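# Lay four long profiles flat in the cart, side by side

## Task

Place all four long profiles so each lies flat on the floor of the cart, next to one another and running along the cart's length; anything already correct must remain correct at the finish. Finish with both grippers open and empty, away from the cart, after releasing and backing off; the robot must not fall or be left tilted, and at the end it must be in contact with nothing.

## Robot and tools

Robot: a Rainbow Robotics RB-Y1 on a two-wheel differential base (plus two rear casters), 0.66 m long and 0.58 m wide, front edge 0.10 m ahead of the wheel axle. It cannot move sideways. Above the base is a folding leg/torso, a head with head_camera, and two 7-joint arms, each with a parallel gripper and a wrist camera (left_wrist_camera, right_wrist_camera) whose housing protrudes sideways and can collide. With arms in the start pose the robot is about 0.73 m wide. A loose object may occasionally get nudged by an outside push.

Frames (metres): the base frame has its origin on the floor between the drive wheels, x forward, y left, z up. chest, left_hand and right_hand are reported in it; a hand point is midway between the finger pads, fingers along the hand's -z, closing along its x. Printed hand positions drift from truth at long reach or under load. base_odometry is in the frame the base had at scene start and just integrates wheel rotation (slip looks like travel, contact-induced turns are missed); heading in rad, left positive, -3.142 to 3.142. Camera calibration lines give K and T_world_to_cam mapping base frame to camera; they carry small errors, larger for wrist cameras at long reach.

Tool move: one action per call. Keys: base, joints, min_time_s, contact_limits, plus cameras and blocking which are not part of the action. An action needs base and/or joints, or contact_limits by itself; an empty call just reports state and images.
- base: a single object {"x_m_s", "turn_rad_s", "for_s"}. These are velocities, not a pose: x_m_s forward speed (0.005 to 0.4 m/s, either sign, or 0), turn_rad_s turning rate, left positive (0.02 to 1.509 rad/s either sign, or 0), applied together for for_s seconds (0.1 to 5, rounded to 1/30 s), then stopped. Omitted velocity = 0. Acceleration 0.4 m/s² (turns 0.5 rad/s²), so it coasts up to 1 s (turn up to 3.1 s) after. Distance ≈ speed × for_s, or ≈ 0.4 × for_s² for short runs (turn 0.5 × for_s²). If |x|+0.27|turn| exceeds 0.4 both scale down. Tiny commands may barely move it.
- joints: one flat object for the whole robot, keyed by joint name, each value an absolute target (rad, or m for grippers). Torso: torso_squat_rad 0 to 1.2 (bigger = lower chest), torso_shift_rad -0.3 to 0.6 (hips forward +), torso_pitch_rad -0.2 to 1.4 (forward bow +), torso_yaw_rad -1.5 to 1.5 (left +; raise both arms sideways ≥0.2 rad first). Combined limits: squat+shift ≤ 1.52; squat-shift+pitch ≤ 1.57; shift+0.5pitch-0.4squat ≤ 0.7; shift+0.3pitch-0.5squat ≤ 0.39, else "off_target". Per arm (prefix left_ or right_): shoulder_pitch ±2.356 (0 down, negative forward/up); shoulder_roll left 0 to 3.141, right -3.141 to 0 (outward away from body); shoulder_yaw ±2.094 (+ turns bent forearm left, both arms); elbow -2.617 to 0.01 (negative bends); forearm_roll ±3.141; wrist_pitch -1.57 to 1.919 (negative tips hand forward on hanging arm); hand_roll ±2.705; gripper_m 0 to 0.1 opening. Head: head_pan_rad ±0.523 (left +), head_tilt_rad -0.35 to 1.57 (down +). Top speeds: arm 1 rad/s (wrist joints 1.5), head 1.5, squat/pitch 0.3, shift 0.15, yaw 0.6, gripper 0.08 m/s.
- min_time_s: 0.1 to 8 s, minimum duration of each arm/head/torso motion.
- contact_limits: per gripper (left_gripper_m, right_gripper_m) current cap in mA, 200 to 672.5, persists; default 672.5. Grip force (~44-55 N per pad) scales with limit minus 100.
- blocking: true/default returns when all motion rests; false returns within ~0.5 s and motion continues; later moves override only the named joints/base.
- cameras: list of names or ["all"]; [] for none.
To grip, command an opening ≥0.005 m narrower than the object; "off_target" or "done" are both fine then. Joints left unnamed may keep pushing to old targets.

wait(seconds 0-10, cameras): idle and report. stop: brake everything; braked joints say "stopped" and may still press. zoom_image(camera, region [x0,y0,x1,y1] pixels, ≤504×504) on the latest image. finished_scene(scene, check): the first call only records your check; a second, in a later reply, ends the scene irrevocably.

Results: "move" line is "done" or the worst status. Status words: moving, done, off_target (rested short, may be pushing), stopped, contact_stop (torso only), time_out, limit_stop_at_<name> (including own_body_* guard stops), not_followed (arm command withheld by collision check, "joint command not followed" with a cause), torque_fault, limit_stop_at_motor_heat. Contact/time-out stops halt the whole group (torso, or one arm). Any refused call or unrequested stop cancels the rest of that reply's move/wait/finished_scene calls. on_its_own lists uncommanded behaviour. motor_effort gives wheel effort % (peak in brackets); at rest beyond ~30 suggests pushing. Joint torques, wrist force/torque (offset, uncalibrated), motor temperatures also appear.

Avoid: driving into furniture (wheels spin, motors cut out 2 s, robot may tip if the body catches under an edge); arms hitting or pressing each other (can end the scene); contact torque reaching joint load limits (shoulder 63, elbow 32.4, wrist joints 22.5 N m) causing a 10 s full stop; loads over 3 kg per arm or weight far forward (tipping); motor heat from long stretched or loaded holds (stop at 80 °C); dropping, slamming or releasing things that are moving. Thinking time lets the simulation run on.

Each tool is called after ">>>" by a JSON object that holds its "fn" and its "kwargs", one argument or row to a line.

## Session

>>> {"fn": "move", "kwargs": {

}}

Scene clock: 0.00 s.
Joint torques (N m): no reading
Motor temperatures (°C): left_arm=[35 33 34 36 43 38 45] | right_arm=[38 41 34 41 42 41 38]
Wrist force (N): no reading
Wrist torque (N m): no reading
Wrist force, peak (N): no reading
base_odometry: x=+0.000 y=+0.000 heading=+0.000
base_status: not commanded
joint_positions: torso_squat_rad=+0.350 torso_shift_rad=+0.000 torso_pitch_rad=+0.000 torso_yaw_rad=+0.000 left_shoulder_pitch_rad=+0.020 left_shoulder_roll_rad=+0.015 left_shoulder_yaw_rad=-0.005 left_elbow_rad=-0.192 left_forearm_roll_rad=-0.008 left_wrist_pitch_rad=-0.045 left_hand_roll_rad=+0.025 left_gripper_m=+0.101 right_shoulder_pitch_rad=-0.036 right_shoulder_roll_rad=-0.016 right_shoulder_yaw_rad=+0.004 right_elbow_rad=-0.198 right_forearm_roll_rad=-0.043 right_wrist_pitch_rad=-0.006 right_hand_roll_rad=+0.044 right_gripper_m=+0.100 head_pan_rad=+0.000 head_tilt_rad=+0.400
joint_status: not commanded
wheel_motors_off: 0
motor_effort: left_wheel=+1 right_wheel=+1
chest: x=-0.2280 y=+0.0003 z=+1.2475 quat_wxyz=(+1.000, +0.000, +0.000, +0.000) (m; base frame)
left_hand: x=-0.1388 y=+0.2314 z=+0.5683 quat_wxyz=(+0.994, +0.006, -0.109, +0.008) (m; base frame)
right_hand: x=-0.1043 y=-0.2304 z=+0.5727 quat_wxyz=(+0.993, -0.008, -0.119, +0.009) (m; base frame)
pictures: head_camera, left_wrist_camera, right_wrist_camera

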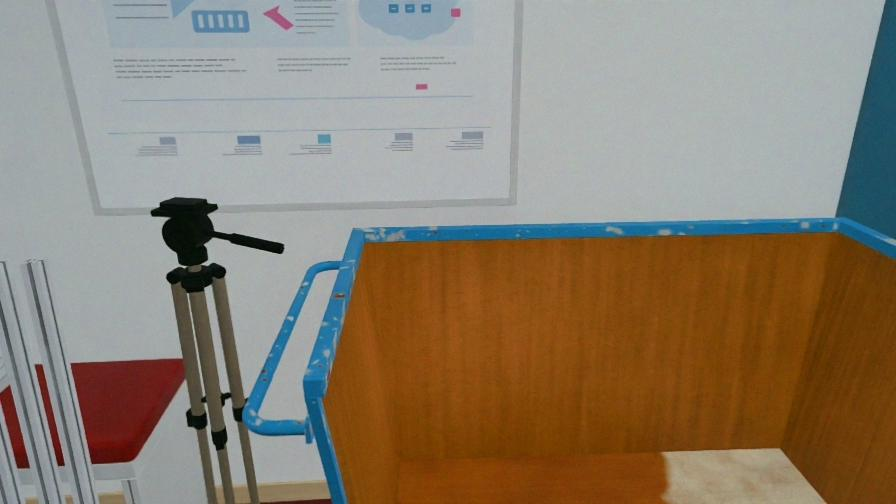

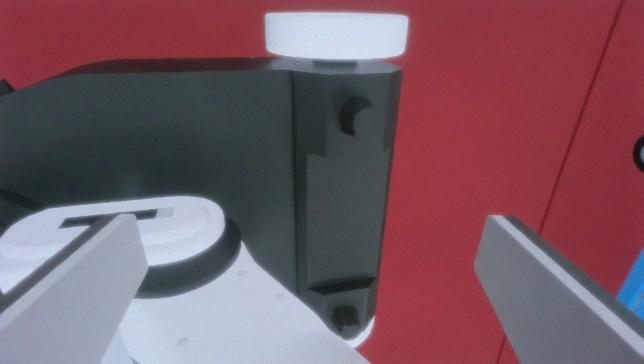

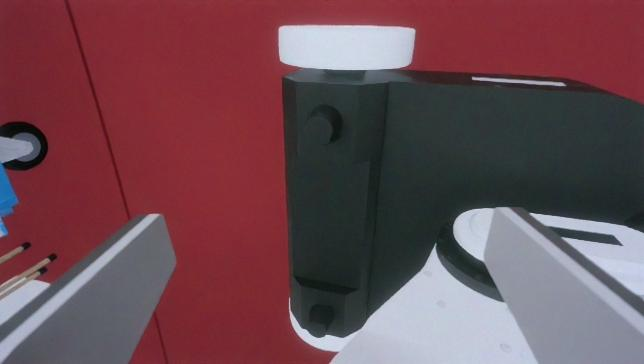

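>>> {"fn": "move", "kwargs": {
  "joints": {"head_tilt_rad":0.75},
  "cameras": ["head_camera"]
}}

>>> {"fn": "move", "kwargs": {
  "joints": {"head_tilt_rad":0.6,"head_pan_rad":0.52},
  "cameras": ["head_camera"]
}}

>>> {"fn": "move", "kwargs": {
  "joints": {"head_tilt_rad":0.6,"head_pan_rad":-0.52},
  "cameras": ["head_camera"]
}}

Scene clock: 4.53 s.
Joint torques (N m): left_arm=[-1.19 1.06 0.51 -1.06 -0.05 -0.38 0.31] | right_arm=[-3.95 -1.2 0.4 -1.71 0.52 -0.66 -0.24]
Motor temperatures (°C): left_arm=[35 33 34 36 43 38 45] | right_arm=[38 41 34 40 42 41 38]
Wrist force (N): left_arm=[-2.4 0.7 -8.8] | right_arm=[-6.5 -4.6 -11.7]
Wrist torque (N m): left_arm=[-0.33 -0.31 0.21] | right_arm=[0.07 -0.58 -0.37]
Wrist force, peak (N): left_arm=[-3.0 0.8 -9.2] | right_arm=[-6.8 -4.6 -12.0]
move: done
base_odometry: x=+0.000 y=+0.000 heading=+0.000
base_status: not commanded
joint_positions: torso_squat_rad=+0.350 torso_shift_rad=+0.000 torso_pitch_rad=+0.000 torso_yaw_rad=+0.000 left_shoulder_pitch_rad=+0.020 left_shoulder_roll_rad=+0.015 left_shoulder_yaw_rad=-0.005 left_elbow_rad=-0.192 left_forearm_roll_rad=-0.008 left_wrist_pitch_rad=-0.045 left_hand_roll_rad=+0.025 left_gripper_m=+0.101 right_shoulder_pitch_rad=-0.036 right_shoulder_roll_rad=-0.016 right_shoulder_yaw_rad=+0.004 right_elbow_rad=-0.198 right_forearm_roll_rad=-0.043 right_wrist_pitch_rad=-0.006 right_hand_roll_rad=+0.044 right_gripper_m=+0.100 head_pan_rad=+0.000 head_tilt_rad=+0.750
joint_status: all done
wheel_motors_off: 0
motor_effort: left_wheel=+0(1) right_wheel=+1(3)
chest: x=-0.2280 y=+0.0003 z=+1.2475 quat_wxyz=(+1.000, +0.000, +0.000, +0.000) (m; base frame)
left_hand: x=-0.1388 y=+0.2314 z=+0.5683 quat_wxyz=(+0.994, +0.006, -0.109, +0.008) (m; base frame)
right_hand: x=-0.1043 y=-0.2304 z=+0.5727 quat_wxyz=(+0.993, -0.008, -0.119, +0.009) (m; base frame)
pictures: head_camera
camera_calibration:
head_camera: T_world_to_cam=[[-0.0588421, -0.998214, 0.0102757, -0.0210289], [-0.64463, 0.0301355, -0.7639, 1.02976], [0.762227, -0.0515735, -0.645253, 1.03229], [0, 0, 0, 1]] pos_world=[-0.124257, 0.0012148, 1.45294]

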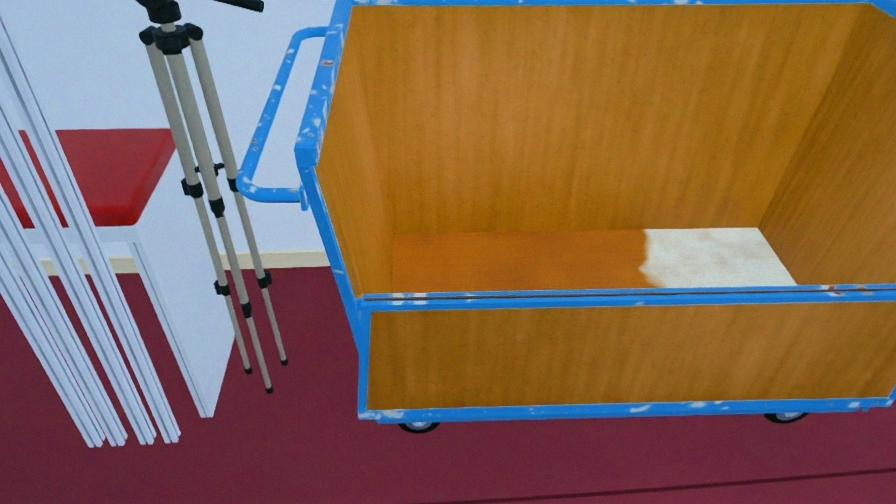

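Scene clock: 5.53 s.
Joint torques (N m): left_arm=[-1.4 0.3 -0.22 -1.04 -0.1 -0.45 0.41] | right_arm=[-3.8 -1.4 0.6 -1.85 0.3 -0.68 -0.19]
Motor temperatures (°C): left_arm=[35 33 34 36 43 38 45] | right_arm=[38 41 34 40 42 41 38]
Wrist force (N): left_arm=[-2.6 0.2 -8.8] | right_arm=[-6.7 -4.4 -11.8]
Wrist torque (N m): left_arm=[-0.29 -0.33 0.21] | right_arm=[0.04 -0.59 -0.36]
Wrist force, peak (N): left_arm=[-2.9 0.5 -9.1] | right_arm=[-6.7 -4.7 -11.9]
move: done
base_odometry: x=+0.000 y=+0.000 heading=+0.000
base_status: not commanded
joint_positions: torso_squat_rad=+0.350 torso_shift_rad=+0.000 torso_pitch_rad=+0.000 torso_yaw_rad=+0.000 left_shoulder_pitch_rad=+0.020 left_shoulder_roll_rad=+0.015 left_shoulder_yaw_rad=-0.005 left_elbow_rad=-0.192 left_forearm_roll_rad=-0.008 left_wrist_pitch_rad=-0.045 left_hand_roll_rad=+0.025 left_gripper_m=+0.101 right_shoulder_pitch_rad=-0.036 right_shoulder_roll_rad=-0.016 right_shoulder_yaw_rad=+0.004 right_elbow_rad=-0.198 right_forearm_roll_rad=-0.043 right_wrist_pitch_rad=-0.006 right_hand_roll_rad=+0.044 right_gripper_m=+0.100 head_pan_rad=+0.520 head_tilt_rad=+0.600
joint_status: all done
wheel_motors_off: 0
motor_effort: left_wheel=+0(1) right_wheel=+0(3)
chest: x=-0.2280 y=+0.0003 z=+1.2475 quat_wxyz=(+1.000, +0.000, +0.000, +0.000) (m; base frame)
left_hand: x=-0.1388 y=+0.2314 z=+0.5683 quat_wxyz=(+0.994, +0.006, -0.109, +0.008) (m; base frame)
right_hand: x=-0.1043 y=-0.2304 z=+0.5727 quat_wxyz=(+0.993, -0.008, -0.119, +0.009) (m; base frame)
pictures: head_camera
camera_calibration:
head_camera: T_world_to_cam=[[0.444253, -0.8959, 0.00129782, 0.0955552], [-0.469384, -0.233989, -0.851427, 1.19269], [0.763097, 0.37764, -0.524471, 0.857426], [0, 0, 0, 1]] pos_world=[-0.136923, 0.0408843, 1.46506]

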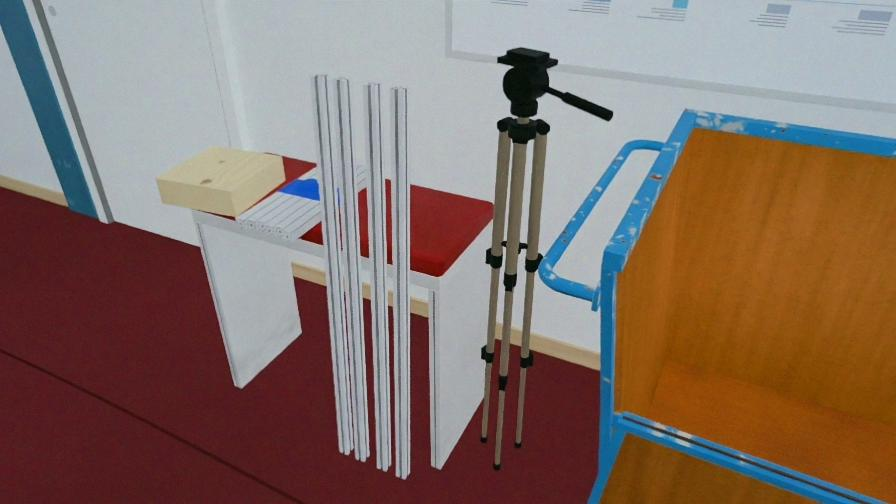

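Scene clock: 6.90 s.
Joint torques (N m): left_arm=[-1.35 -0.02 -1.23 -1.04 -0.21 -0.57 0.11] | right_arm=[-3.71 -0.92 0.2 -1.81 0.08 -0.62 -0.42]
Motor temperatures (°C): left_arm=[35 33 34 36 43 38 45] | right_arm=[38 41 34 40 42 41 38]
Wrist force (N): left_arm=[-2.6 0.7 -8.6] | right_arm=[-6.4 -4.5 -11.7]
Wrist torque (N m): left_arm=[-0.32 -0.36 0.22] | right_arm=[0.07 -0.56 -0.36]
Wrist force, peak (N): left_arm=[-2.6 0.4 -9.3] | right_arm=[-6.6 -4.8 -12.1]
move: done
base_odometry: x=+0.000 y=+0.000 heading=+0.000
base_status: not commanded
joint_positions: torso_squat_rad=+0.350 torso_shift_rad=+0.000 torso_pitch_rad=+0.000 torso_yaw_rad=+0.000 left_shoulder_pitch_rad=+0.020 left_shoulder_roll_rad=+0.015 left_shoulder_yaw_rad=-0.005 left_elbow_rad=-0.192 left_forearm_roll_rad=-0.008 left_wrist_pitch_rad=-0.045 left_hand_roll_rad=+0.025 left_gripper_m=+0.101 right_shoulder_pitch_rad=-0.036 right_shoulder_roll_rad=-0.016 right_shoulder_yaw_rad=+0.004 right_elbow_rad=-0.198 right_forearm_roll_rad=-0.043 right_wrist_pitch_rad=-0.006 right_hand_roll_rad=+0.044 right_gripper_m=+0.100 head_pan_rad=-0.520 head_tilt_rad=+0.600
joint_status: all done
wheel_motors_off: 0
motor_effort: left_wheel=+0(1) right_wheel=-1(2)
chest: x=-0.2280 y=+0.0003 z=+1.2475 quat_wxyz=(+1.000, +0.000, +0.000, +0.000) (m; base frame)
left_hand: x=-0.1388 y=+0.2314 z=+0.5683 quat_wxyz=(+0.994, +0.006, -0.109, +0.008) (m; base frame)
right_hand: x=-0.1043 y=-0.2304 z=+0.5727 quat_wxyz=(+0.993, -0.008, -0.119, +0.009) (m; base frame)
pictures: head_camera
camera_calibration:
head_camera: T_world_to_cam=[[-0.547699, -0.836674, 0.00125359, -0.108747], [-0.438847, 0.285999, -0.851832, 1.19932], [0.712347, -0.467098, -0.523814, 0.846415], [0, 0, 0, 1]] pos_world=[-0.136184, -0.038632, 1.46512]

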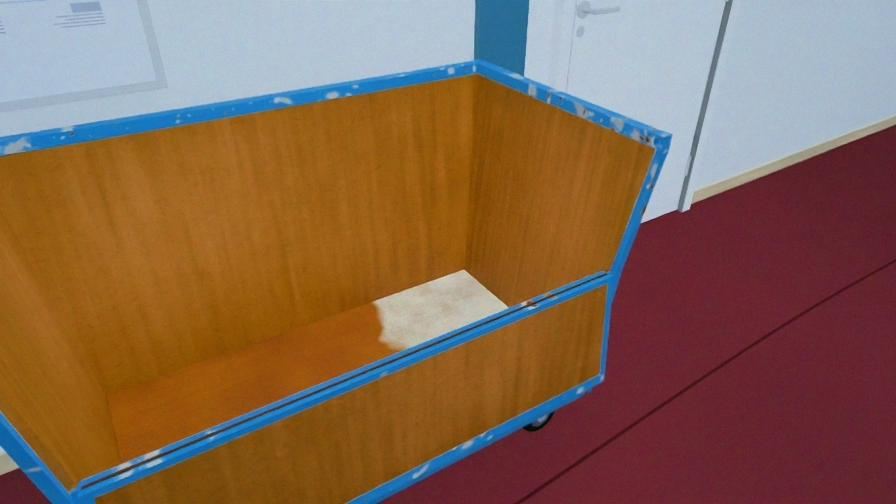

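>>> {"fn": "move", "kwargs": {
  "joints": {"head_tilt_rad":0.6,"head_pan_rad":0.52},
  "cameras": ["head_camera"]
}}

>>> {"fn": "zoom_image", "kwargs": {
  "camera": "head_camera",
  "region": [150, 60, 450, 280]
}}

>>> {"fn": "zoom_image", "kwargs": {
  "camera": "head_camera",
  "region": [280, 280, 540, 490]
}}

Scene clock: 12.03 s.
Joint torques (N m): left_arm=[-1.51 0.66 -0.93 -1.04 0.05 -0.21 -0.04] | right_arm=[-3.58 -0.42 0.42 -1.68 0.02 -0.83 -0.37]
Motor temperatures (°C): left_arm=[35 33 34 36 43 38 45] | right_arm=[38 41 34 40 42 41 38]
Wrist force (N): left_arm=[-2.4 0.3 -8.5] | right_arm=[-6.4 -4.7 -11.8]
Wrist torque (N m): left_arm=[-0.29 -0.33 0.20] | right_arm=[0.09 -0.58 -0.35]
Wrist force, peak (N): left_arm=[-2.6 0.7 -9.1] | right_arm=[-6.6 -4.8 -12.1]
move: done
base_odometry: x=+0.000 y=+0.000 heading=+0.000
base_status: not commanded
joint_positions: torso_squat_rad=+0.350 torso_shift_rad=+0.000 torso_pitch_rad=+0.000 torso_yaw_rad=+0.000 left_shoulder_pitch_rad=+0.020 left_shoulder_roll_rad=+0.015 left_shoulder_yaw_rad=-0.005 left_elbow_rad=-0.192 left_forearm_roll_rad=-0.008 left_wrist_pitch_rad=-0.045 left_hand_roll_rad=+0.025 left_gripper_m=+0.101 right_shoulder_pitch_rad=-0.036 right_shoulder_roll_rad=-0.016 right_shoulder_yaw_rad=+0.004 right_elbow_rad=-0.198 right_forearm_roll_rad=-0.043 right_wrist_pitch_rad=-0.006 right_hand_roll_rad=+0.044 right_gripper_m=+0.100 head_pan_rad=+0.520 head_tilt_rad=+0.600
joint_status: all done
wheel_motors_off: 0
motor_effort: left_wheel=+1(1) right_wheel=+0(3)
chest: x=-0.2280 y=+0.0003 z=+1.2475 quat_wxyz=(+1.000, +0.000, +0.000, +0.000) (m; base frame)
left_hand: x=-0.1388 y=+0.2314 z=+0.5683 quat_wxyz=(+0.994, +0.006, -0.109, +0.008) (m; base frame)
right_hand: x=-0.1043 y=-0.2304 z=+0.5727 quat_wxyz=(+0.993, -0.008, -0.119, +0.009) (m; base frame)
pictures: head_camera
camera_calibration:
head_camera: T_world_to_cam=[[0.444252, -0.895901, 0.00129788, 0.095555], [-0.469384, -0.233988, -0.851427, 1.19269], [0.763098, 0.377639, -0.524471, 0.857426], [0, 0, 0, 1]] pos_world=[-0.136923, 0.0408842, 1.46506]

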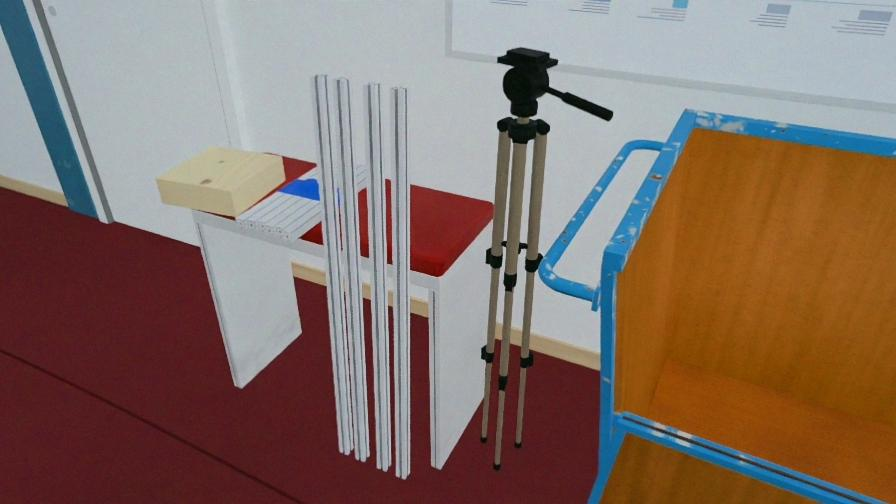

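Scaled by 1.680 from the camera's 896x504 image, which has a finer 1280x720 frame.

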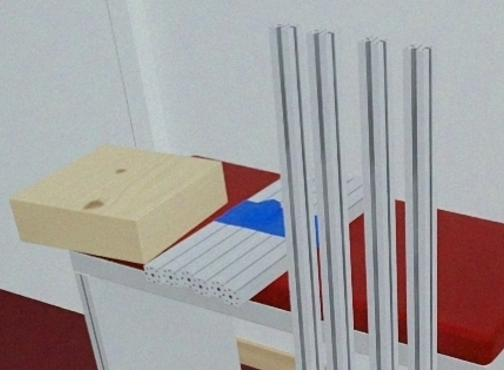

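Scaled by 1.938 from the camera's 896x504 image, which has a finer 1280x720 frame.

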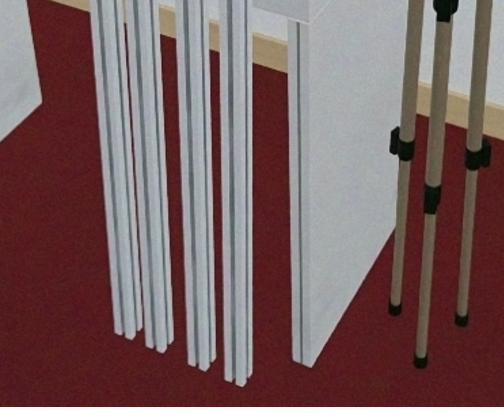

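>>> {"fn": "move", "kwargs": {
  "base": {"turn_rad_s":0.7,"for_s":1.77},
  "joints": {"head_pan_rad":0,"head_tilt_rad":0.7},
  "cameras": []
}}

>>> {"fn": "move", "kwargs": {
  "base": {"x_m_s":0.35,"for_s":1.33},
  "cameras": []
}}

>>> {"fn": "move", "kwargs": {
  "base": {"turn_rad_s":-0.7,"for_s":1.77},
  "joints": {"torso_squat_rad":1.1,"left_shoulder_pitch_rad":-0.3,"left_elbow_rad":-1.0,"left_wrist_pitch_rad":-0.27,"left_hand_roll_rad":-1.57,"head_pan_rad":0.3}
}}

Scene clock: 117.77 s.
Joint torques (N m): left_arm=[-1.42 0.88 -0.12 -0.61 0.06 -0.45 0.07] | right_arm=[-3.8 -0.71 0.38 -2.2 0.16 -0.61 -0.17]
Motor temperatures (°C): left_arm=[35 33 34 36 43 38 45] | right_arm=[37 40 34 40 42 41 38]
Wrist force (N): left_arm=[-2.8 0.6 -8.7] | right_arm=[-6.5 -4.6 -11.7]
Wrist torque (N m): left_arm=[-0.34 -0.35 0.21] | right_arm=[0.06 -0.56 -0.35]
Wrist force, peak (N): left_arm=[-2.7 0.6 -9.2] | right_arm=[-6.6 -4.9 -12.1]
move: done
base_odometry: x=+0.000 y=+0.000 heading=+1.236
base_status: done (sent for 1.77 of 1.77 s)
joint_positions: torso_squat_rad=+0.350 torso_shift_rad=+0.000 torso_pitch_rad=+0.000 torso_yaw_rad=+0.000 left_shoulder_pitch_rad=+0.020 left_shoulder_roll_rad=+0.015 left_shoulder_yaw_rad=-0.005 left_elbow_rad=-0.192 left_forearm_roll_rad=-0.008 left_wrist_pitch_rad=-0.045 left_hand_roll_rad=+0.025 left_gripper_m=+0.101 right_shoulder_pitch_rad=-0.036 right_shoulder_roll_rad=-0.016 right_shoulder_yaw_rad=+0.004 right_elbow_rad=-0.198 right_forearm_roll_rad=-0.043 right_wrist_pitch_rad=-0.006 right_hand_roll_rad=+0.044 right_gripper_m=+0.100 head_pan_rad=+0.000 head_tilt_rad=+0.700
joint_status: all done
wheel_motors_off: 0
motor_effort: left_wheel=+8(49) right_wheel=+16(53)
chest: x=-0.2280 y=+0.0003 z=+1.2475 quat_wxyz=(+1.000, +0.000, +0.000, +0.000) (m; base frame)
left_hand: x=-0.1388 y=+0.2314 z=+0.5683 quat_wxyz=(+0.994, +0.006, -0.109, +0.008) (m; base frame)
right_hand: x=-0.1043 y=-0.2304 z=+0.5727 quat_wxyz=(+0.993, -0.008, -0.119, +0.009) (m; base frame)
pictures: none
No camera images: "cameras" was empty.

Scene clock: 120.40 s.
Joint torques (N m): left_arm=[-1.52 -0.21 -0.46 -0.74 -0.46 -0.23 0.12] | right_arm=[-3.41 -0.44 0.34 -1.39 0.2 -0.77 -0.15]
Motor temperatures (°C): left_arm=[35 33 34 36 43 38 45] | right_arm=[37 40 34 40 42 41 38]
Wrist force (N): left_arm=[-2.3 0.6 -8.9] | right_arm=[-6.5 -4.5 -11.6]
Wrist torque (N m): left_arm=[-0.30 -0.32 0.19] | right_arm=[0.06 -0.57 -0.36]
Wrist force, peak (N): left_arm=[-2.7 0.3 -9.1] | right_arm=[-6.7 -4.9 -12.0]
move: done
base_odometry: x=+0.153 y=+0.441 heading=+1.237
base_status: done (sent for 1.33 of 1.33 s)
joint_positions: torso_squat_rad=+0.350 torso_shift_rad=+0.000 torso_pitch_rad=+0.000 torso_yaw_rad=+0.000 left_shoulder_pitch_rad=+0.020 left_shoulder_roll_rad=+0.015 left_shoulder_yaw_rad=-0.005 left_elbow_rad=-0.192 left_forearm_roll_rad=-0.008 left_wrist_pitch_rad=-0.045 left_hand_roll_rad=+0.025 left_gripper_m=+0.101 right_shoulder_pitch_rad=-0.036 right_shoulder_roll_rad=-0.016 right_shoulder_yaw_rad=+0.004 right_elbow_rad=-0.198 right_forearm_roll_rad=-0.043 right_wrist_pitch_rad=-0.006 right_hand_roll_rad=+0.044 right_gripper_m=+0.100 head_pan_rad=+0.000 head_tilt_rad=+0.700
joint_status: not commanded
wheel_motors_off: 0
motor_effort: left_wheel=+12(50) right_wheel=-16(51)
chest: x=-0.2279 y=+0.0003 z=+1.2475 quat_wxyz=(+1.000, +0.000, +0.000, +0.000) (m; base frame)
left_hand: x=-0.1387 y=+0.2314 z=+0.5683 quat_wxyz=(+0.994, +0.006, -0.109, +0.008) (m; base frame)
right_hand: x=-0.1042 y=-0.2304 z=+0.5727 quat_wxyz=(+0.993, -0.008, -0.119, +0.009) (m; base frame)
pictures: none
No camera images: "cameras" was empty.

Scene clock: 124.03 s.
Joint torques (N m): left_arm=[-15.02 0 0.59 -9.72 0.06 -1.85 0.49] | right_arm=[-3.73 -0.58 0.46 -1.79 0.17 -0.58 -0.25]
Motor temperatures (°C): left_arm=[35 33 34 36 43 38 45] | right_arm=[37 40 34 40 42 41 38]
Wrist force (N): left_arm=[-1.0 -5.8 -3.5] | right_arm=[-6.7 -4.5 -11.9]
Wrist torque (N m): left_arm=[0.06 -0.29 0.27] | right_arm=[0.08 -0.58 -0.34]
Wrist force, peak (N): left_arm=[-6.4 0.7 -8.2] | right_arm=[-6.8 -4.3 -13.6]
move: limit_stop_at_own_body_right_arm
base_odometry: x=+0.153 y=+0.441 heading=+0.001
base_status: done (sent for 1.77 of 1.77 s)
joint_positions: torso_squat_rad=+1.087 torso_shift_rad=+0.000 torso_pitch_rad=+0.000 torso_yaw_rad=+0.000 left_shoulder_pitch_rad=-0.300 left_shoulder_roll_rad=+0.015 left_shoulder_yaw_rad=-0.005 left_elbow_rad=-1.000 left_forearm_roll_rad=-0.008 left_wrist_pitch_rad=-0.270 left_hand_roll_rad=-1.570 left_gripper_m=+0.101 right_shoulder_pitch_rad=-0.036 right_shoulder_roll_rad=-0.016 right_shoulder_yaw_rad=+0.004 right_elbow_rad=-0.198 right_forearm_roll_rad=-0.043 right_wrist_pitch_rad=-0.006 right_hand_roll_rad=+0.044 right_gripper_m=+0.100 head_pan_rad=+0.300 head_tilt_rad=+0.700
joint_status: torso_squat_rad limit_stop_at_own_body_right_arm (moved +0.737 of +0.750); the others done
wheel_motors_off: 0
motor_effort: left_wheel=+16(47) right_wheel=+5(50)
chest: x=-0.2280 y=+0.0003 z=+0.9155 quat_wxyz=(+1.000, +0.000, +0.000, +0.000) (m; base frame)
left_hand: x=+0.3435 y=+0.1723 z=+0.6317 quat_wxyz=(+0.468, +0.478, -0.511, -0.539) (m; base frame)
right_hand: x=-0.1043 y=-0.2304 z=+0.2407 quat_wxyz=(+0.993, -0.008, -0.119, +0.009) (m; base frame)
pictures: head_camera, left_wrist_camera, right_wrist_camera
camera_calibration:
head_camera: T_world_to_cam=[[0.238387, -0.971143, 0.00731391, 0.0468699], [-0.587617, -0.150231, -0.79507, 0.822698], [0.773226, 0.185237, -0.606473, 0.777009], [0, 0, 0, 1]] pos_world=[-0.128545, 0.0251811, 1.125]
left_wrist_camera: T_world_to_cam=[[-0.137353, -0.99041, -0.0148824, 0.226656], [-0.487286, 0.0806442, -0.869511, 0.734735], [0.862373, -0.112178, -0.49369, 0.11378], [0, 0, 0, 1]] pos_world=[0.291037, 0.177994, 0.698405]
right_wrist_camera: T_world_to_cam=[[-0.970119, -0.00182161, -0.242625, -0.0415755], [-0.107988, 0.898712, 0.425036, 0.123747], [0.217276, 0.438536, -0.872054, 0.4077], [0, 0, 0, 1]] pos_world=[-0.115553, -0.290079, 0.292852]

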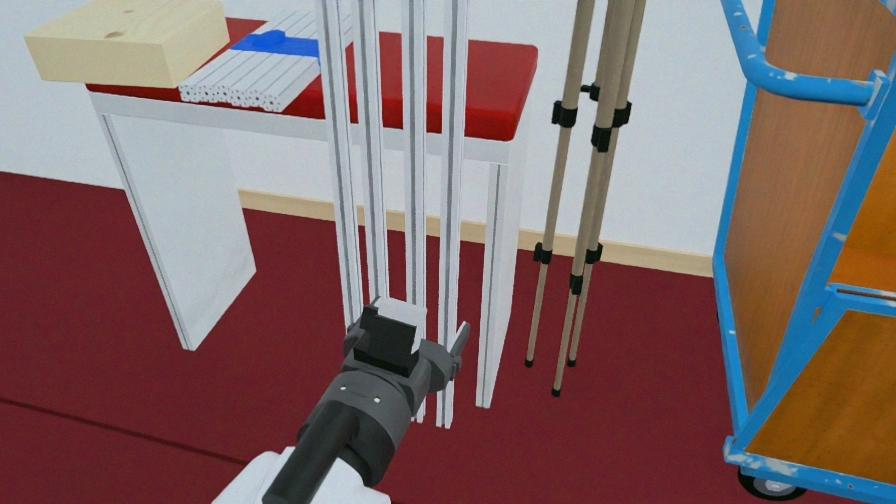

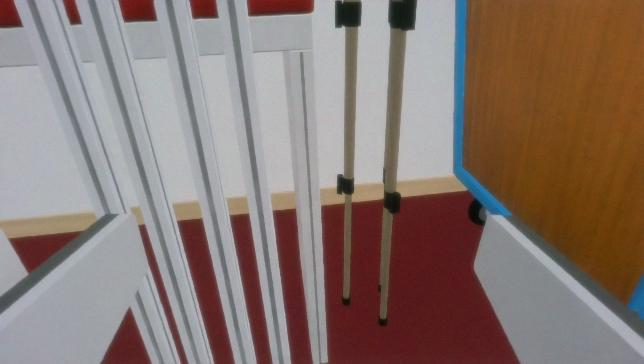

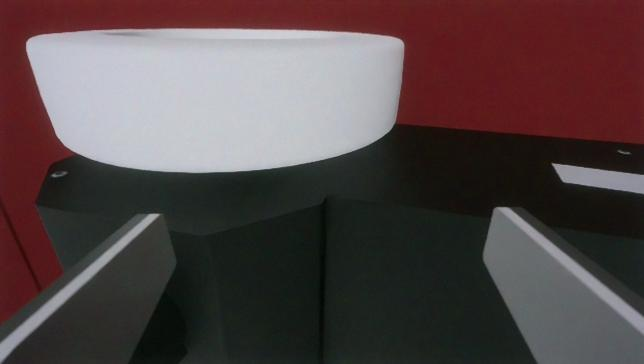

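>>> {"fn": "zoom_image", "kwargs": {
  "camera": "left_wrist_camera",
  "region": [0, 0, 350, 364]
}}

>>> {"fn": "zoom_image", "kwargs": {
  "camera": "head_camera",
  "region": [300, 230, 540, 470]
}}

Scaled by 1.385 from the camera's 644x364 image, which has a finer 920x520 frame.

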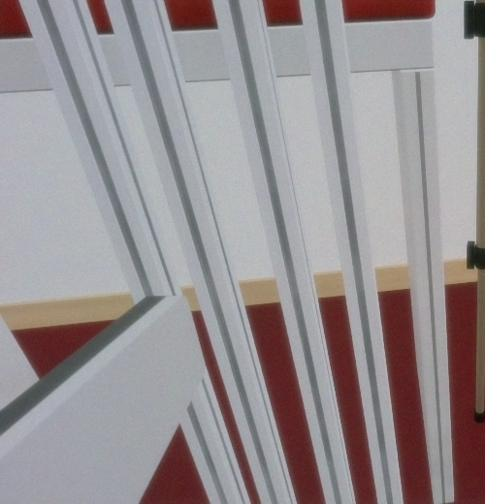

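Scaled by 2.100 from the camera's 896x504 image, which has a finer 1280x720 frame.

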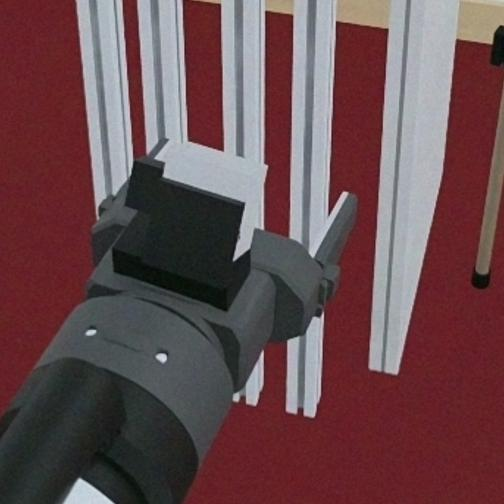

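>>> {"fn": "move", "kwargs": {
  "joints": {"left_shoulder_pitch_rad":-0.4,"left_elbow_rad":-0.27,"left_wrist_pitch_rad":-0.90,"left_shoulder_yaw_rad":0.1,"left_shoulder_roll_rad":0.05,"left_gripper_m":0.058,"head_pan_rad":0.2},
  "base": {"x_m_s":0.2,"for_s":0.5},
  "cameras": ["head_camera","left_wrist_camera"]
}}

Scene clock: 148.63 s.
Joint torques (N m): left_arm=[-13.75 2.42 0.32 -5.82 -0.14 -1.72 0.74] | right_arm=[-3.51 -0.66 -0.06 -1.71 0.27 -0.65 -0.22]
Motor temperatures (°C): left_arm=[36 33 34 37 43 38 45] | right_arm=[37 40 33 40 42 41 38]
Wrist force (N): left_arm=[-0.7 -5.7 -3.5] | right_arm=[-6.4 -4.5 -11.8]
Wrist torque (N m): left_arm=[0.05 -0.23 0.21] | right_arm=[0.08 -0.56 -0.34]
Wrist force, peak (N): left_arm=[-0.9 -6.4 -4.7] | right_arm=[-6.9 -4.6 -11.9]
move: done
base_odometry: x=+0.253 y=+0.441 heading=+0.000
base_status: done (sent for 0.5 of 0.5 s)
joint_positions: torso_squat_rad=+1.087 torso_shift_rad=+0.000 torso_pitch_rad=+0.000 torso_yaw_rad=+0.000 left_shoulder_pitch_rad=-0.400 left_shoulder_roll_rad=+0.050 left_shoulder_yaw_rad=+0.100 left_elbow_rad=-0.270 left_forearm_roll_rad=-0.008 left_wrist_pitch_rad=-0.900 left_hand_roll_rad=-1.570 left_gripper_m=+0.058 right_shoulder_pitch_rad=-0.036 right_shoulder_roll_rad=-0.016 right_shoulder_yaw_rad=+0.004 right_elbow_rad=-0.198 right_forearm_roll_rad=-0.043 right_wrist_pitch_rad=-0.006 right_hand_roll_rad=+0.044 right_gripper_m=+0.100 head_pan_rad=+0.200 head_tilt_rad=+0.700
joint_status: all done
wheel_motors_off: 0
motor_effort: left_wheel=-10(48) right_wheel=+10(45)
chest: x=-0.2279 y=+0.0003 z=+0.9155 quat_wxyz=(+1.000, +0.000, +0.000, +0.000) (m; base frame)
left_hand: x=+0.2644 y=+0.2240 z=+0.5236 quat_wxyz=(+0.488, +0.497, -0.492, -0.522) (m; base frame)
right_hand: x=-0.1043 y=-0.2304 z=+0.2407 quat_wxyz=(+0.993, -0.008, -0.119, +0.009) (m; base frame)
pictures: head_camera, left_wrist_camera
camera_calibration:
head_camera: T_world_to_cam=[[0.140278, -0.990085, 0.00728893, 0.0266703], [-0.599786, -0.0908321, -0.794989, 0.820168], [0.787769, 0.107148, -0.606581, 0.78006], [0, 0, 0, 1]] pos_world=[-0.126323, 0.0173217, 1.125]
left_wrist_camera: T_world_to_cam=[[-0.0624246, -0.99791, -0.0166941, 0.248201], [-0.492897, 0.0453693, -0.868904, 0.60708], [0.867845, -0.0460125, -0.494699, 0.118722], [0, 0, 0, 1]] pos_world=[0.211689, 0.225602, 0.590369]

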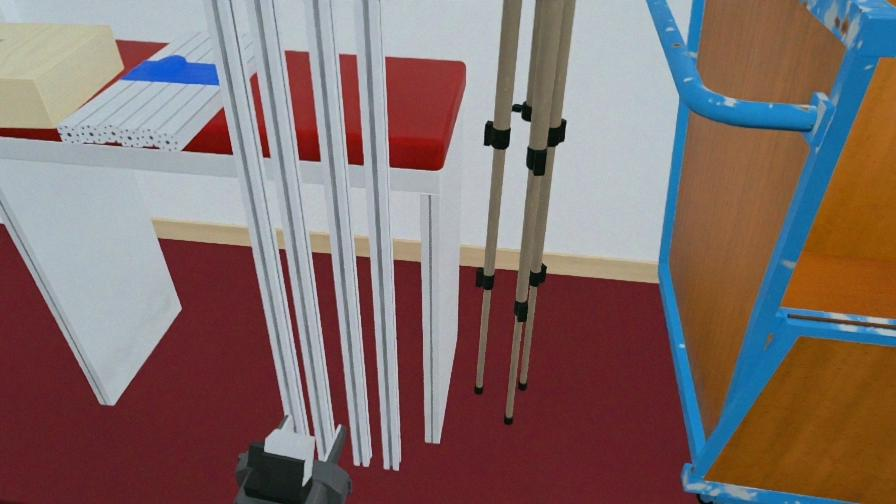

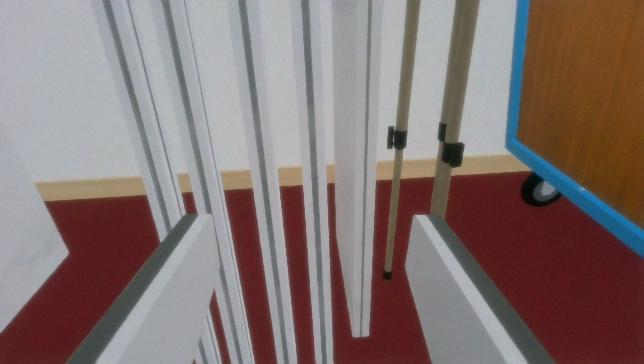

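>>> {"fn": "move", "kwargs": {
  "base": {"x_m_s":0.2,"for_s":1.4},
  "cameras": ["head_camera","left_wrist_camera"]
}}

Scene clock: 159.47 s.
Joint torques (N m): left_arm=[-12.35 2.87 0.67 -6.07 -0.16 -1.81 0.84] | right_arm=[-3.38 -0.68 0.77 -1.68 0.28 -0.6 -0.2]
Motor temperatures (°C): left_arm=[36 33 34 37 43 38 45] | right_arm=[37 40 33 40 42 41 38]
Wrist force (N): left_arm=[-0.9 -6.2 -3.7] | right_arm=[-6.5 -4.3 -11.8]
Wrist torque (N m): left_arm=[0.10 -0.27 0.20] | right_arm=[0.07 -0.56 -0.35]
Wrist force, peak (N): left_arm=[-1.1 -6.2 -4.0] | right_arm=[-6.7 -4.5 -12.2]
move: done
base_odometry: x=+0.533 y=+0.441 heading=-0.001
base_status: done (sent for 1.4 of 1.4 s)
joint_positions: torso_squat_rad=+1.087 torso_shift_rad=+0.000 torso_pitch_rad=+0.000 torso_yaw_rad=+0.000 left_shoulder_pitch_rad=-0.400 left_shoulder_roll_rad=+0.050 left_shoulder_yaw_rad=+0.100 left_elbow_rad=-0.270 left_forearm_roll_rad=-0.008 left_wrist_pitch_rad=-0.900 left_hand_roll_rad=-1.570 left_gripper_m=+0.058 right_shoulder_pitch_rad=-0.036 right_shoulder_roll_rad=-0.016 right_shoulder_yaw_rad=+0.004 right_elbow_rad=-0.198 right_forearm_roll_rad=-0.043 right_wrist_pitch_rad=-0.006 right_hand_roll_rad=+0.044 right_gripper_m=+0.100 head_pan_rad=+0.200 head_tilt_rad=+0.700
joint_status: not commanded
wheel_motors_off: 0
motor_effort: left_wheel=-11(26) right_wheel=+11(47)
chest: x=-0.2280 y=+0.0003 z=+0.9155 quat_wxyz=(+1.000, +0.000, +0.000, +0.000) (m; base frame)
left_hand: x=+0.2644 y=+0.2240 z=+0.5237 quat_wxyz=(+0.488, +0.497, -0.492, -0.522) (m; base frame)
right_hand: x=-0.1042 y=-0.2304 z=+0.2407 quat_wxyz=(+0.993, -0.008, -0.119, +0.009) (m; base frame)
pictures: head_camera, left_wrist_camera
camera_calibration:
head_camera: T_world_to_cam=[[0.140278, -0.990085, 0.00729389, 0.0266683], [-0.599758, -0.090832, -0.79501, 0.820178], [0.78779, 0.107148, -0.606553, 0.78005], [0, 0, 0, 1]] pos_world=[-0.126349, 0.0173217, 1.125]
left_wrist_camera: T_world_to_cam=[[-0.0624686, -0.997907, -0.0167041, 0.248199], [-0.492766, 0.0453929, -0.868977, 0.607169], [0.867917, -0.0460526, -0.49457, 0.11863], [0, 0, 0, 1]] pos_world=[0.211736, 0.225582, 0.590433]

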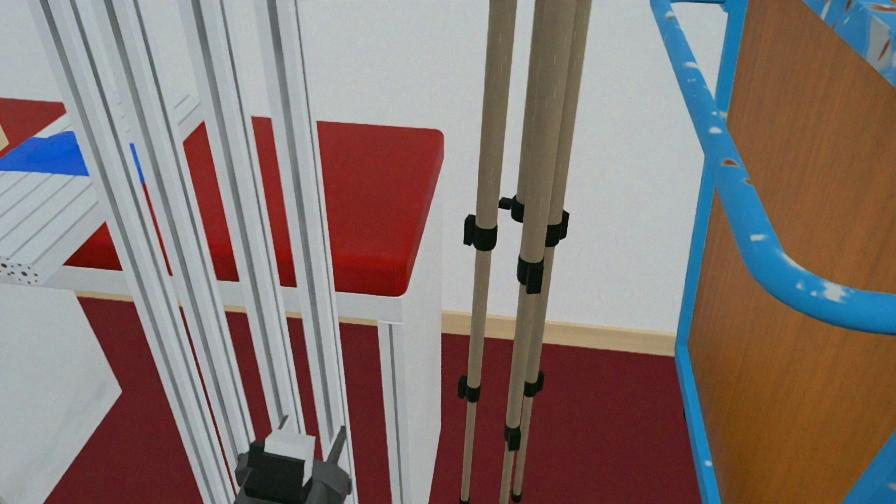

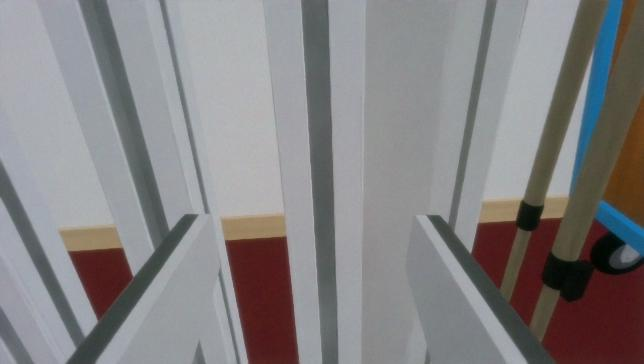

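>>> {"fn": "move", "kwargs": {
  "joints": {"left_shoulder_roll_rad":0.033},
  "base": {"x_m_s":0.1,"for_s":0.4},
  "cameras": ["left_wrist_camera"]
}}

Scene clock: 165.20 s.
Joint torques (N m): left_arm=[-13.29 2.86 -0.28 -5.79 0.05 -1.87 0.71] | right_arm=[-3.05 -0.81 0.33 -1.55 -0.06 -0.77 -0.17]
Motor temperatures (°C): left_arm=[36 33 34 37 43 38 45] | right_arm=[37 40 33 40 42 41 38]
Wrist force (N): left_arm=[-0.9 -5.5 -3.8] | right_arm=[-6.4 -4.4 -11.8]
Wrist torque (N m): left_arm=[0.07 -0.26 0.20] | right_arm=[0.08 -0.55 -0.35]
Wrist force, peak (N): left_arm=[-1.3 -6.3 -4.1] | right_arm=[-7.2 -4.5 -12.0]
move: done
base_odometry: x=+0.573 y=+0.441 heading=-0.001
base_status: done (sent for 0.4 of 0.4 s)
joint_positions: torso_squat_rad=+1.087 torso_shift_rad=+0.000 torso_pitch_rad=+0.000 torso_yaw_rad=+0.000 left_shoulder_pitch_rad=-0.400 left_shoulder_roll_rad=+0.033 left_shoulder_yaw_rad=+0.100 left_elbow_rad=-0.270 left_forearm_roll_rad=-0.008 left_wrist_pitch_rad=-0.900 left_hand_roll_rad=-1.570 left_gripper_m=+0.058 right_shoulder_pitch_rad=-0.036 right_shoulder_roll_rad=-0.016 right_shoulder_yaw_rad=+0.004 right_elbow_rad=-0.198 right_forearm_roll_rad=-0.043 right_wrist_pitch_rad=-0.006 right_hand_roll_rad=+0.044 right_gripper_m=+0.100 head_pan_rad=+0.200 head_tilt_rad=+0.700
joint_status: all done
wheel_motors_off: 0
motor_effort: left_wheel=-11(26) right_wheel=+10(45)
chest: x=-0.2280 y=+0.0003 z=+0.9155 quat_wxyz=(+1.000, +0.000, +0.000, +0.000) (m; base frame)
left_hand: x=+0.2634 y=+0.2136 z=+0.5226 quat_wxyz=(+0.491, +0.491, -0.497, -0.520) (m; base frame)
right_hand: x=-0.1043 y=-0.2304 z=+0.2407 quat_wxyz=(+0.993, -0.008, -0.119, +0.009) (m; base frame)
pictures: left_wrist_camera
camera_calibration:
left_wrist_camera: T_world_to_cam=[[-0.0686644, -0.997639, -0.000907052, 0.231009], [-0.494504, 0.0348248, -0.868477, 0.608613], [0.866459, -0.0591849, -0.495728, 0.122334], [0, 0, 0, 1]] pos_world=[0.210826, 0.216509, 0.58942]

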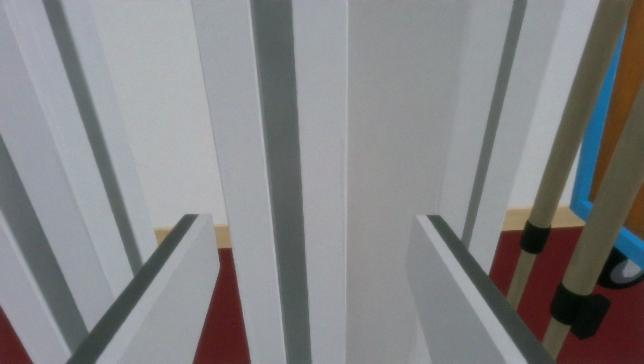

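>>> {"fn": "move", "kwargs": {
  "joints": {"left_shoulder_roll_rad":0.043},
  "cameras": []
}}

>>> {"fn": "move", "kwargs": {
  "base": {"x_m_s":0.1,"for_s":0.38},
  "cameras": ["head_camera","left_wrist_camera"]
}}

Scene clock: 181.50 s.
Joint torques (N m): left_arm=[-12.34 1.52 0 -5.59 -0.07 -1.95 0.38] | right_arm=[-3.3 -0.87 0.98 -1.75 -0.01 -0.62 -0.15]
Motor temperatures (°C): left_arm=[36 33 34 37 43 39 45] | right_arm=[37 40 33 40 42 41 38]
Wrist force (N): left_arm=[-1.3 -5.7 -3.7] | right_arm=[-6.6 -4.5 -11.8]
Wrist torque (N m): left_arm=[0.03 -0.30 0.21] | right_arm=[0.08 -0.57 -0.34]
Wrist force, peak (N): left_arm=[-0.8 -6.4 -4.0] | right_arm=[-6.8 -4.3 -12.0]
move: done
base_odometry: x=+0.573 y=+0.441 heading=-0.001
base_status: not commanded
joint_positions: torso_squat_rad=+1.087 torso_shift_rad=+0.000 torso_pitch_rad=+0.000 torso_yaw_rad=+0.000 left_shoulder_pitch_rad=-0.400 left_shoulder_roll_rad=+0.043 left_shoulder_yaw_rad=+0.100 left_elbow_rad=-0.270 left_forearm_roll_rad=-0.008 left_wrist_pitch_rad=-0.900 left_hand_roll_rad=-1.570 left_gripper_m=+0.058 right_shoulder_pitch_rad=-0.036 right_shoulder_roll_rad=-0.016 right_shoulder_yaw_rad=+0.004 right_elbow_rad=-0.198 right_forearm_roll_rad=-0.043 right_wrist_pitch_rad=-0.006 right_hand_roll_rad=+0.044 right_gripper_m=+0.100 head_pan_rad=+0.200 head_tilt_rad=+0.700
joint_status: all done
wheel_motors_off: 0
motor_effort: left_wheel=-11(12) right_wheel=+9(12)
chest: x=-0.2280 y=+0.0003 z=+0.9155 quat_wxyz=(+1.000, +0.000, +0.000, +0.000) (m; base frame)
left_hand: x=+0.2640 y=+0.2198 z=+0.5232 quat_wxyz=(+0.489, +0.495, -0.494, -0.521) (m; base frame)
right_hand: x=-0.1043 y=-0.2304 z=+0.2407 quat_wxyz=(+0.993, -0.008, -0.119, +0.009) (m; base frame)
pictures: none
No camera images: "cameras" was empty.

Scene clock: 182.70 s.
Joint torques (N m): left_arm=[-12.7 1.59 -0.2 -5.8 -0.3 -1.67 0.47] | right_arm=[-3.17 -0.89 0.81 -1.58 0.23 -0.83 -0.17]
Motor temperatures (°C): left_arm=[36 33 34 37 43 39 45] | right_arm=[37 40 33 40 42 41 38]
Wrist force (N): left_arm=[-1.1 -5.6 -3.7] | right_arm=[-6.5 -4.4 -11.6]
Wrist torque (N m): left_arm=[0.04 -0.28 0.20] | right_arm=[0.07 -0.58 -0.35]
Wrist force, peak (N): left_arm=[-1.2 -6.2 -4.0] | right_arm=[-6.8 -4.6 -12.1]
move: done
base_odometry: x=+0.610 y=+0.441 heading=-0.002
base_status: done (sent for 0.37 of 0.37 s)
joint_positions: torso_squat_rad=+1.087 torso_shift_rad=+0.000 torso_pitch_rad=+0.000 torso_yaw_rad=+0.000 left_shoulder_pitch_rad=-0.400 left_shoulder_roll_rad=+0.043 left_shoulder_yaw_rad=+0.100 left_elbow_rad=-0.270 left_forearm_roll_rad=-0.008 left_wrist_pitch_rad=-0.900 left_hand_roll_rad=-1.570 left_gripper_m=+0.058 right_shoulder_pitch_rad=-0.036 right_shoulder_roll_rad=-0.016 right_shoulder_yaw_rad=+0.004 right_elbow_rad=-0.198 right_forearm_roll_rad=-0.043 right_wrist_pitch_rad=-0.006 right_hand_roll_rad=+0.044 right_gripper_m=+0.100 head_pan_rad=+0.200 head_tilt_rad=+0.700
joint_status: not commanded
wheel_motors_off: 0
motor_effort: left_wheel=-11(26) right_wheel=+13(41)
chest: x=-0.2280 y=+0.0003 z=+0.9155 quat_wxyz=(+1.000, +0.000, +0.000, +0.000) (m; base frame)
left_hand: x=+0.2640 y=+0.2198 z=+0.5232 quat_wxyz=(+0.489, +0.495, -0.494, -0.521) (m; base frame)
right_hand: x=-0.1043 y=-0.2304 z=+0.2407 quat_wxyz=(+0.993, -0.008, -0.119, +0.009) (m; base frame)
pictures: head_camera, left_wrist_camera
camera_calibration:
head_camera: T_world_to_cam=[[0.140276, -0.990085, 0.00732512, 0.026657], [-0.599755, -0.0908555, -0.795009, 0.820177], [0.787792, 0.107127, -0.606554, 0.780054], [0, 0, 0, 1]] pos_world=[-0.126354, 0.0173453, 1.125]
left_wrist_camera: T_world_to_cam=[[-0.064915, -0.997839, -0.0101892, 0.241161], [-0.493473, 0.0409747, -0.868796, 0.607798], [0.867335, -0.0513698, -0.495066, 0.120161], [0, 0, 0, 1]] pos_world=[0.211367, 0.221908, 0.589997]

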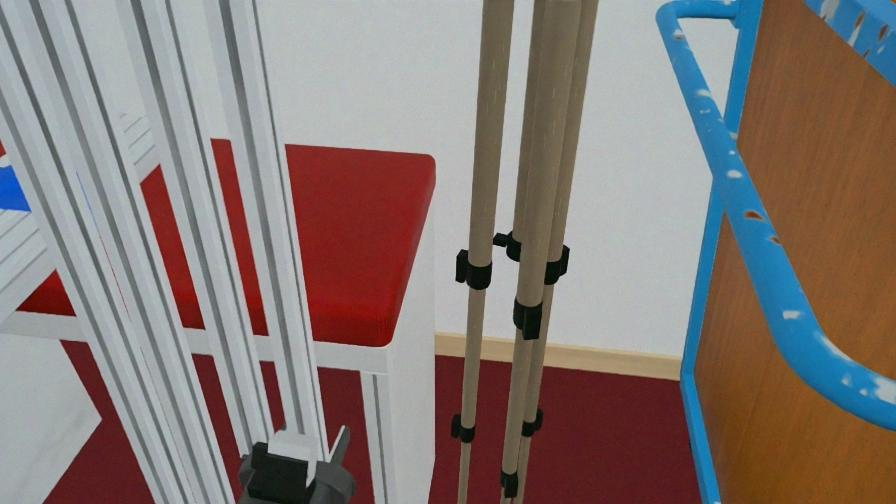

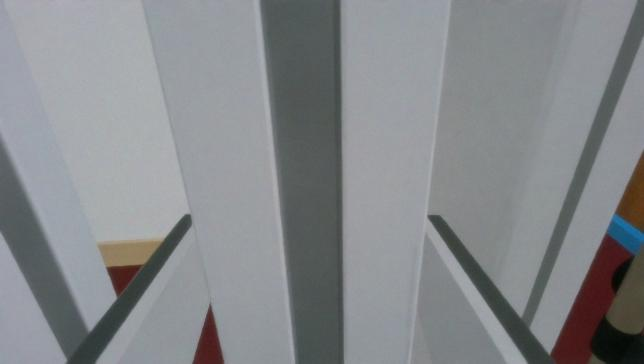

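>>> {"fn": "move", "kwargs": {
  "joints": {"left_gripper_m":0.02},
  "cameras": ["left_wrist_camera"]
}}

Scene clock: 187.63 s.
Joint torques (N m): left_arm=[-13.01 2.72 -0.04 -5.89 -0.19 -1.79 -0.54] | right_arm=[-3.72 -0.67 0.23 -1.59 0.08 -0.6 -0.28]
Motor temperatures (°C): left_arm=[36 33 34 37 43 39 44] | right_arm=[37 40 33 40 42 41 38]
Wrist force (N): left_arm=[1.6 -5.7 -3.4] | right_arm=[-6.6 -4.6 -11.9]
Wrist torque (N m): left_arm=[-0.13 -0.22 1.25] | right_arm=[0.09 -0.56 -0.34]
Wrist force, peak (N): left_arm=[-0.8 -6.1 -4.3] | right_arm=[-6.7 -4.3 -12.1]
move: off_target
base_odometry: x=+0.610 y=+0.441 heading=-0.002
base_status: not commanded
joint_positions: torso_squat_rad=+1.087 torso_shift_rad=+0.000 torso_pitch_rad=+0.000 torso_yaw_rad=+0.000 left_shoulder_pitch_rad=-0.400 left_shoulder_roll_rad=+0.043 left_shoulder_yaw_rad=+0.100 left_elbow_rad=-0.270 left_forearm_roll_rad=-0.008 left_wrist_pitch_rad=-0.900 left_hand_roll_rad=-1.570 left_gripper_m=+0.032 right_shoulder_pitch_rad=-0.036 right_shoulder_roll_rad=-0.016 right_shoulder_yaw_rad=+0.004 right_elbow_rad=-0.198 right_forearm_roll_rad=-0.043 right_wrist_pitch_rad=-0.006 right_hand_roll_rad=+0.044 right_gripper_m=+0.100 head_pan_rad=+0.200 head_tilt_rad=+0.700
joint_status: left_gripper_m off_target (ended at +0.032, target +0.020)
wheel_motors_off: 0
motor_effort: left_wheel=-11(12) right_wheel=+9(11)
chest: x=-0.2280 y=+0.0003 z=+0.9155 quat_wxyz=(+1.000, +0.000, +0.000, +0.000) (m; base frame)
left_hand: x=+0.2640 y=+0.2196 z=+0.5232 quat_wxyz=(+0.489, +0.495, -0.494, -0.521) (m; base frame)
right_hand: x=-0.1043 y=-0.2304 z=+0.2407 quat_wxyz=(+0.993, -0.008, -0.119, +0.009) (m; base frame)
pictures: left_wrist_camera
camera_calibration:
left_wrist_camera: T_world_to_cam=[[-0.0649799, -0.99784, -0.00967484, 0.240752], [-0.493521, 0.040562, -0.868787, 0.607874], [0.867303, -0.051679, -0.495091, 0.120249], [0, 0, 0, 1]] pos_world=[0.211351, 0.22179, 0.589977]

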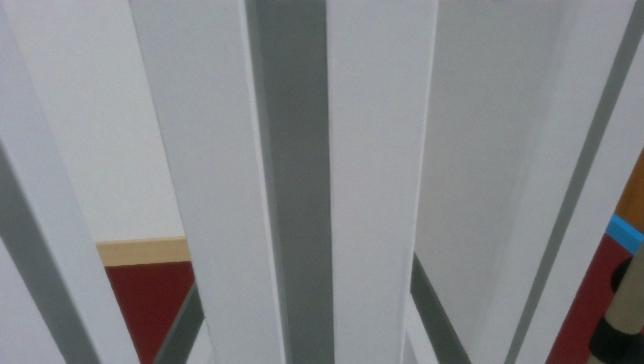

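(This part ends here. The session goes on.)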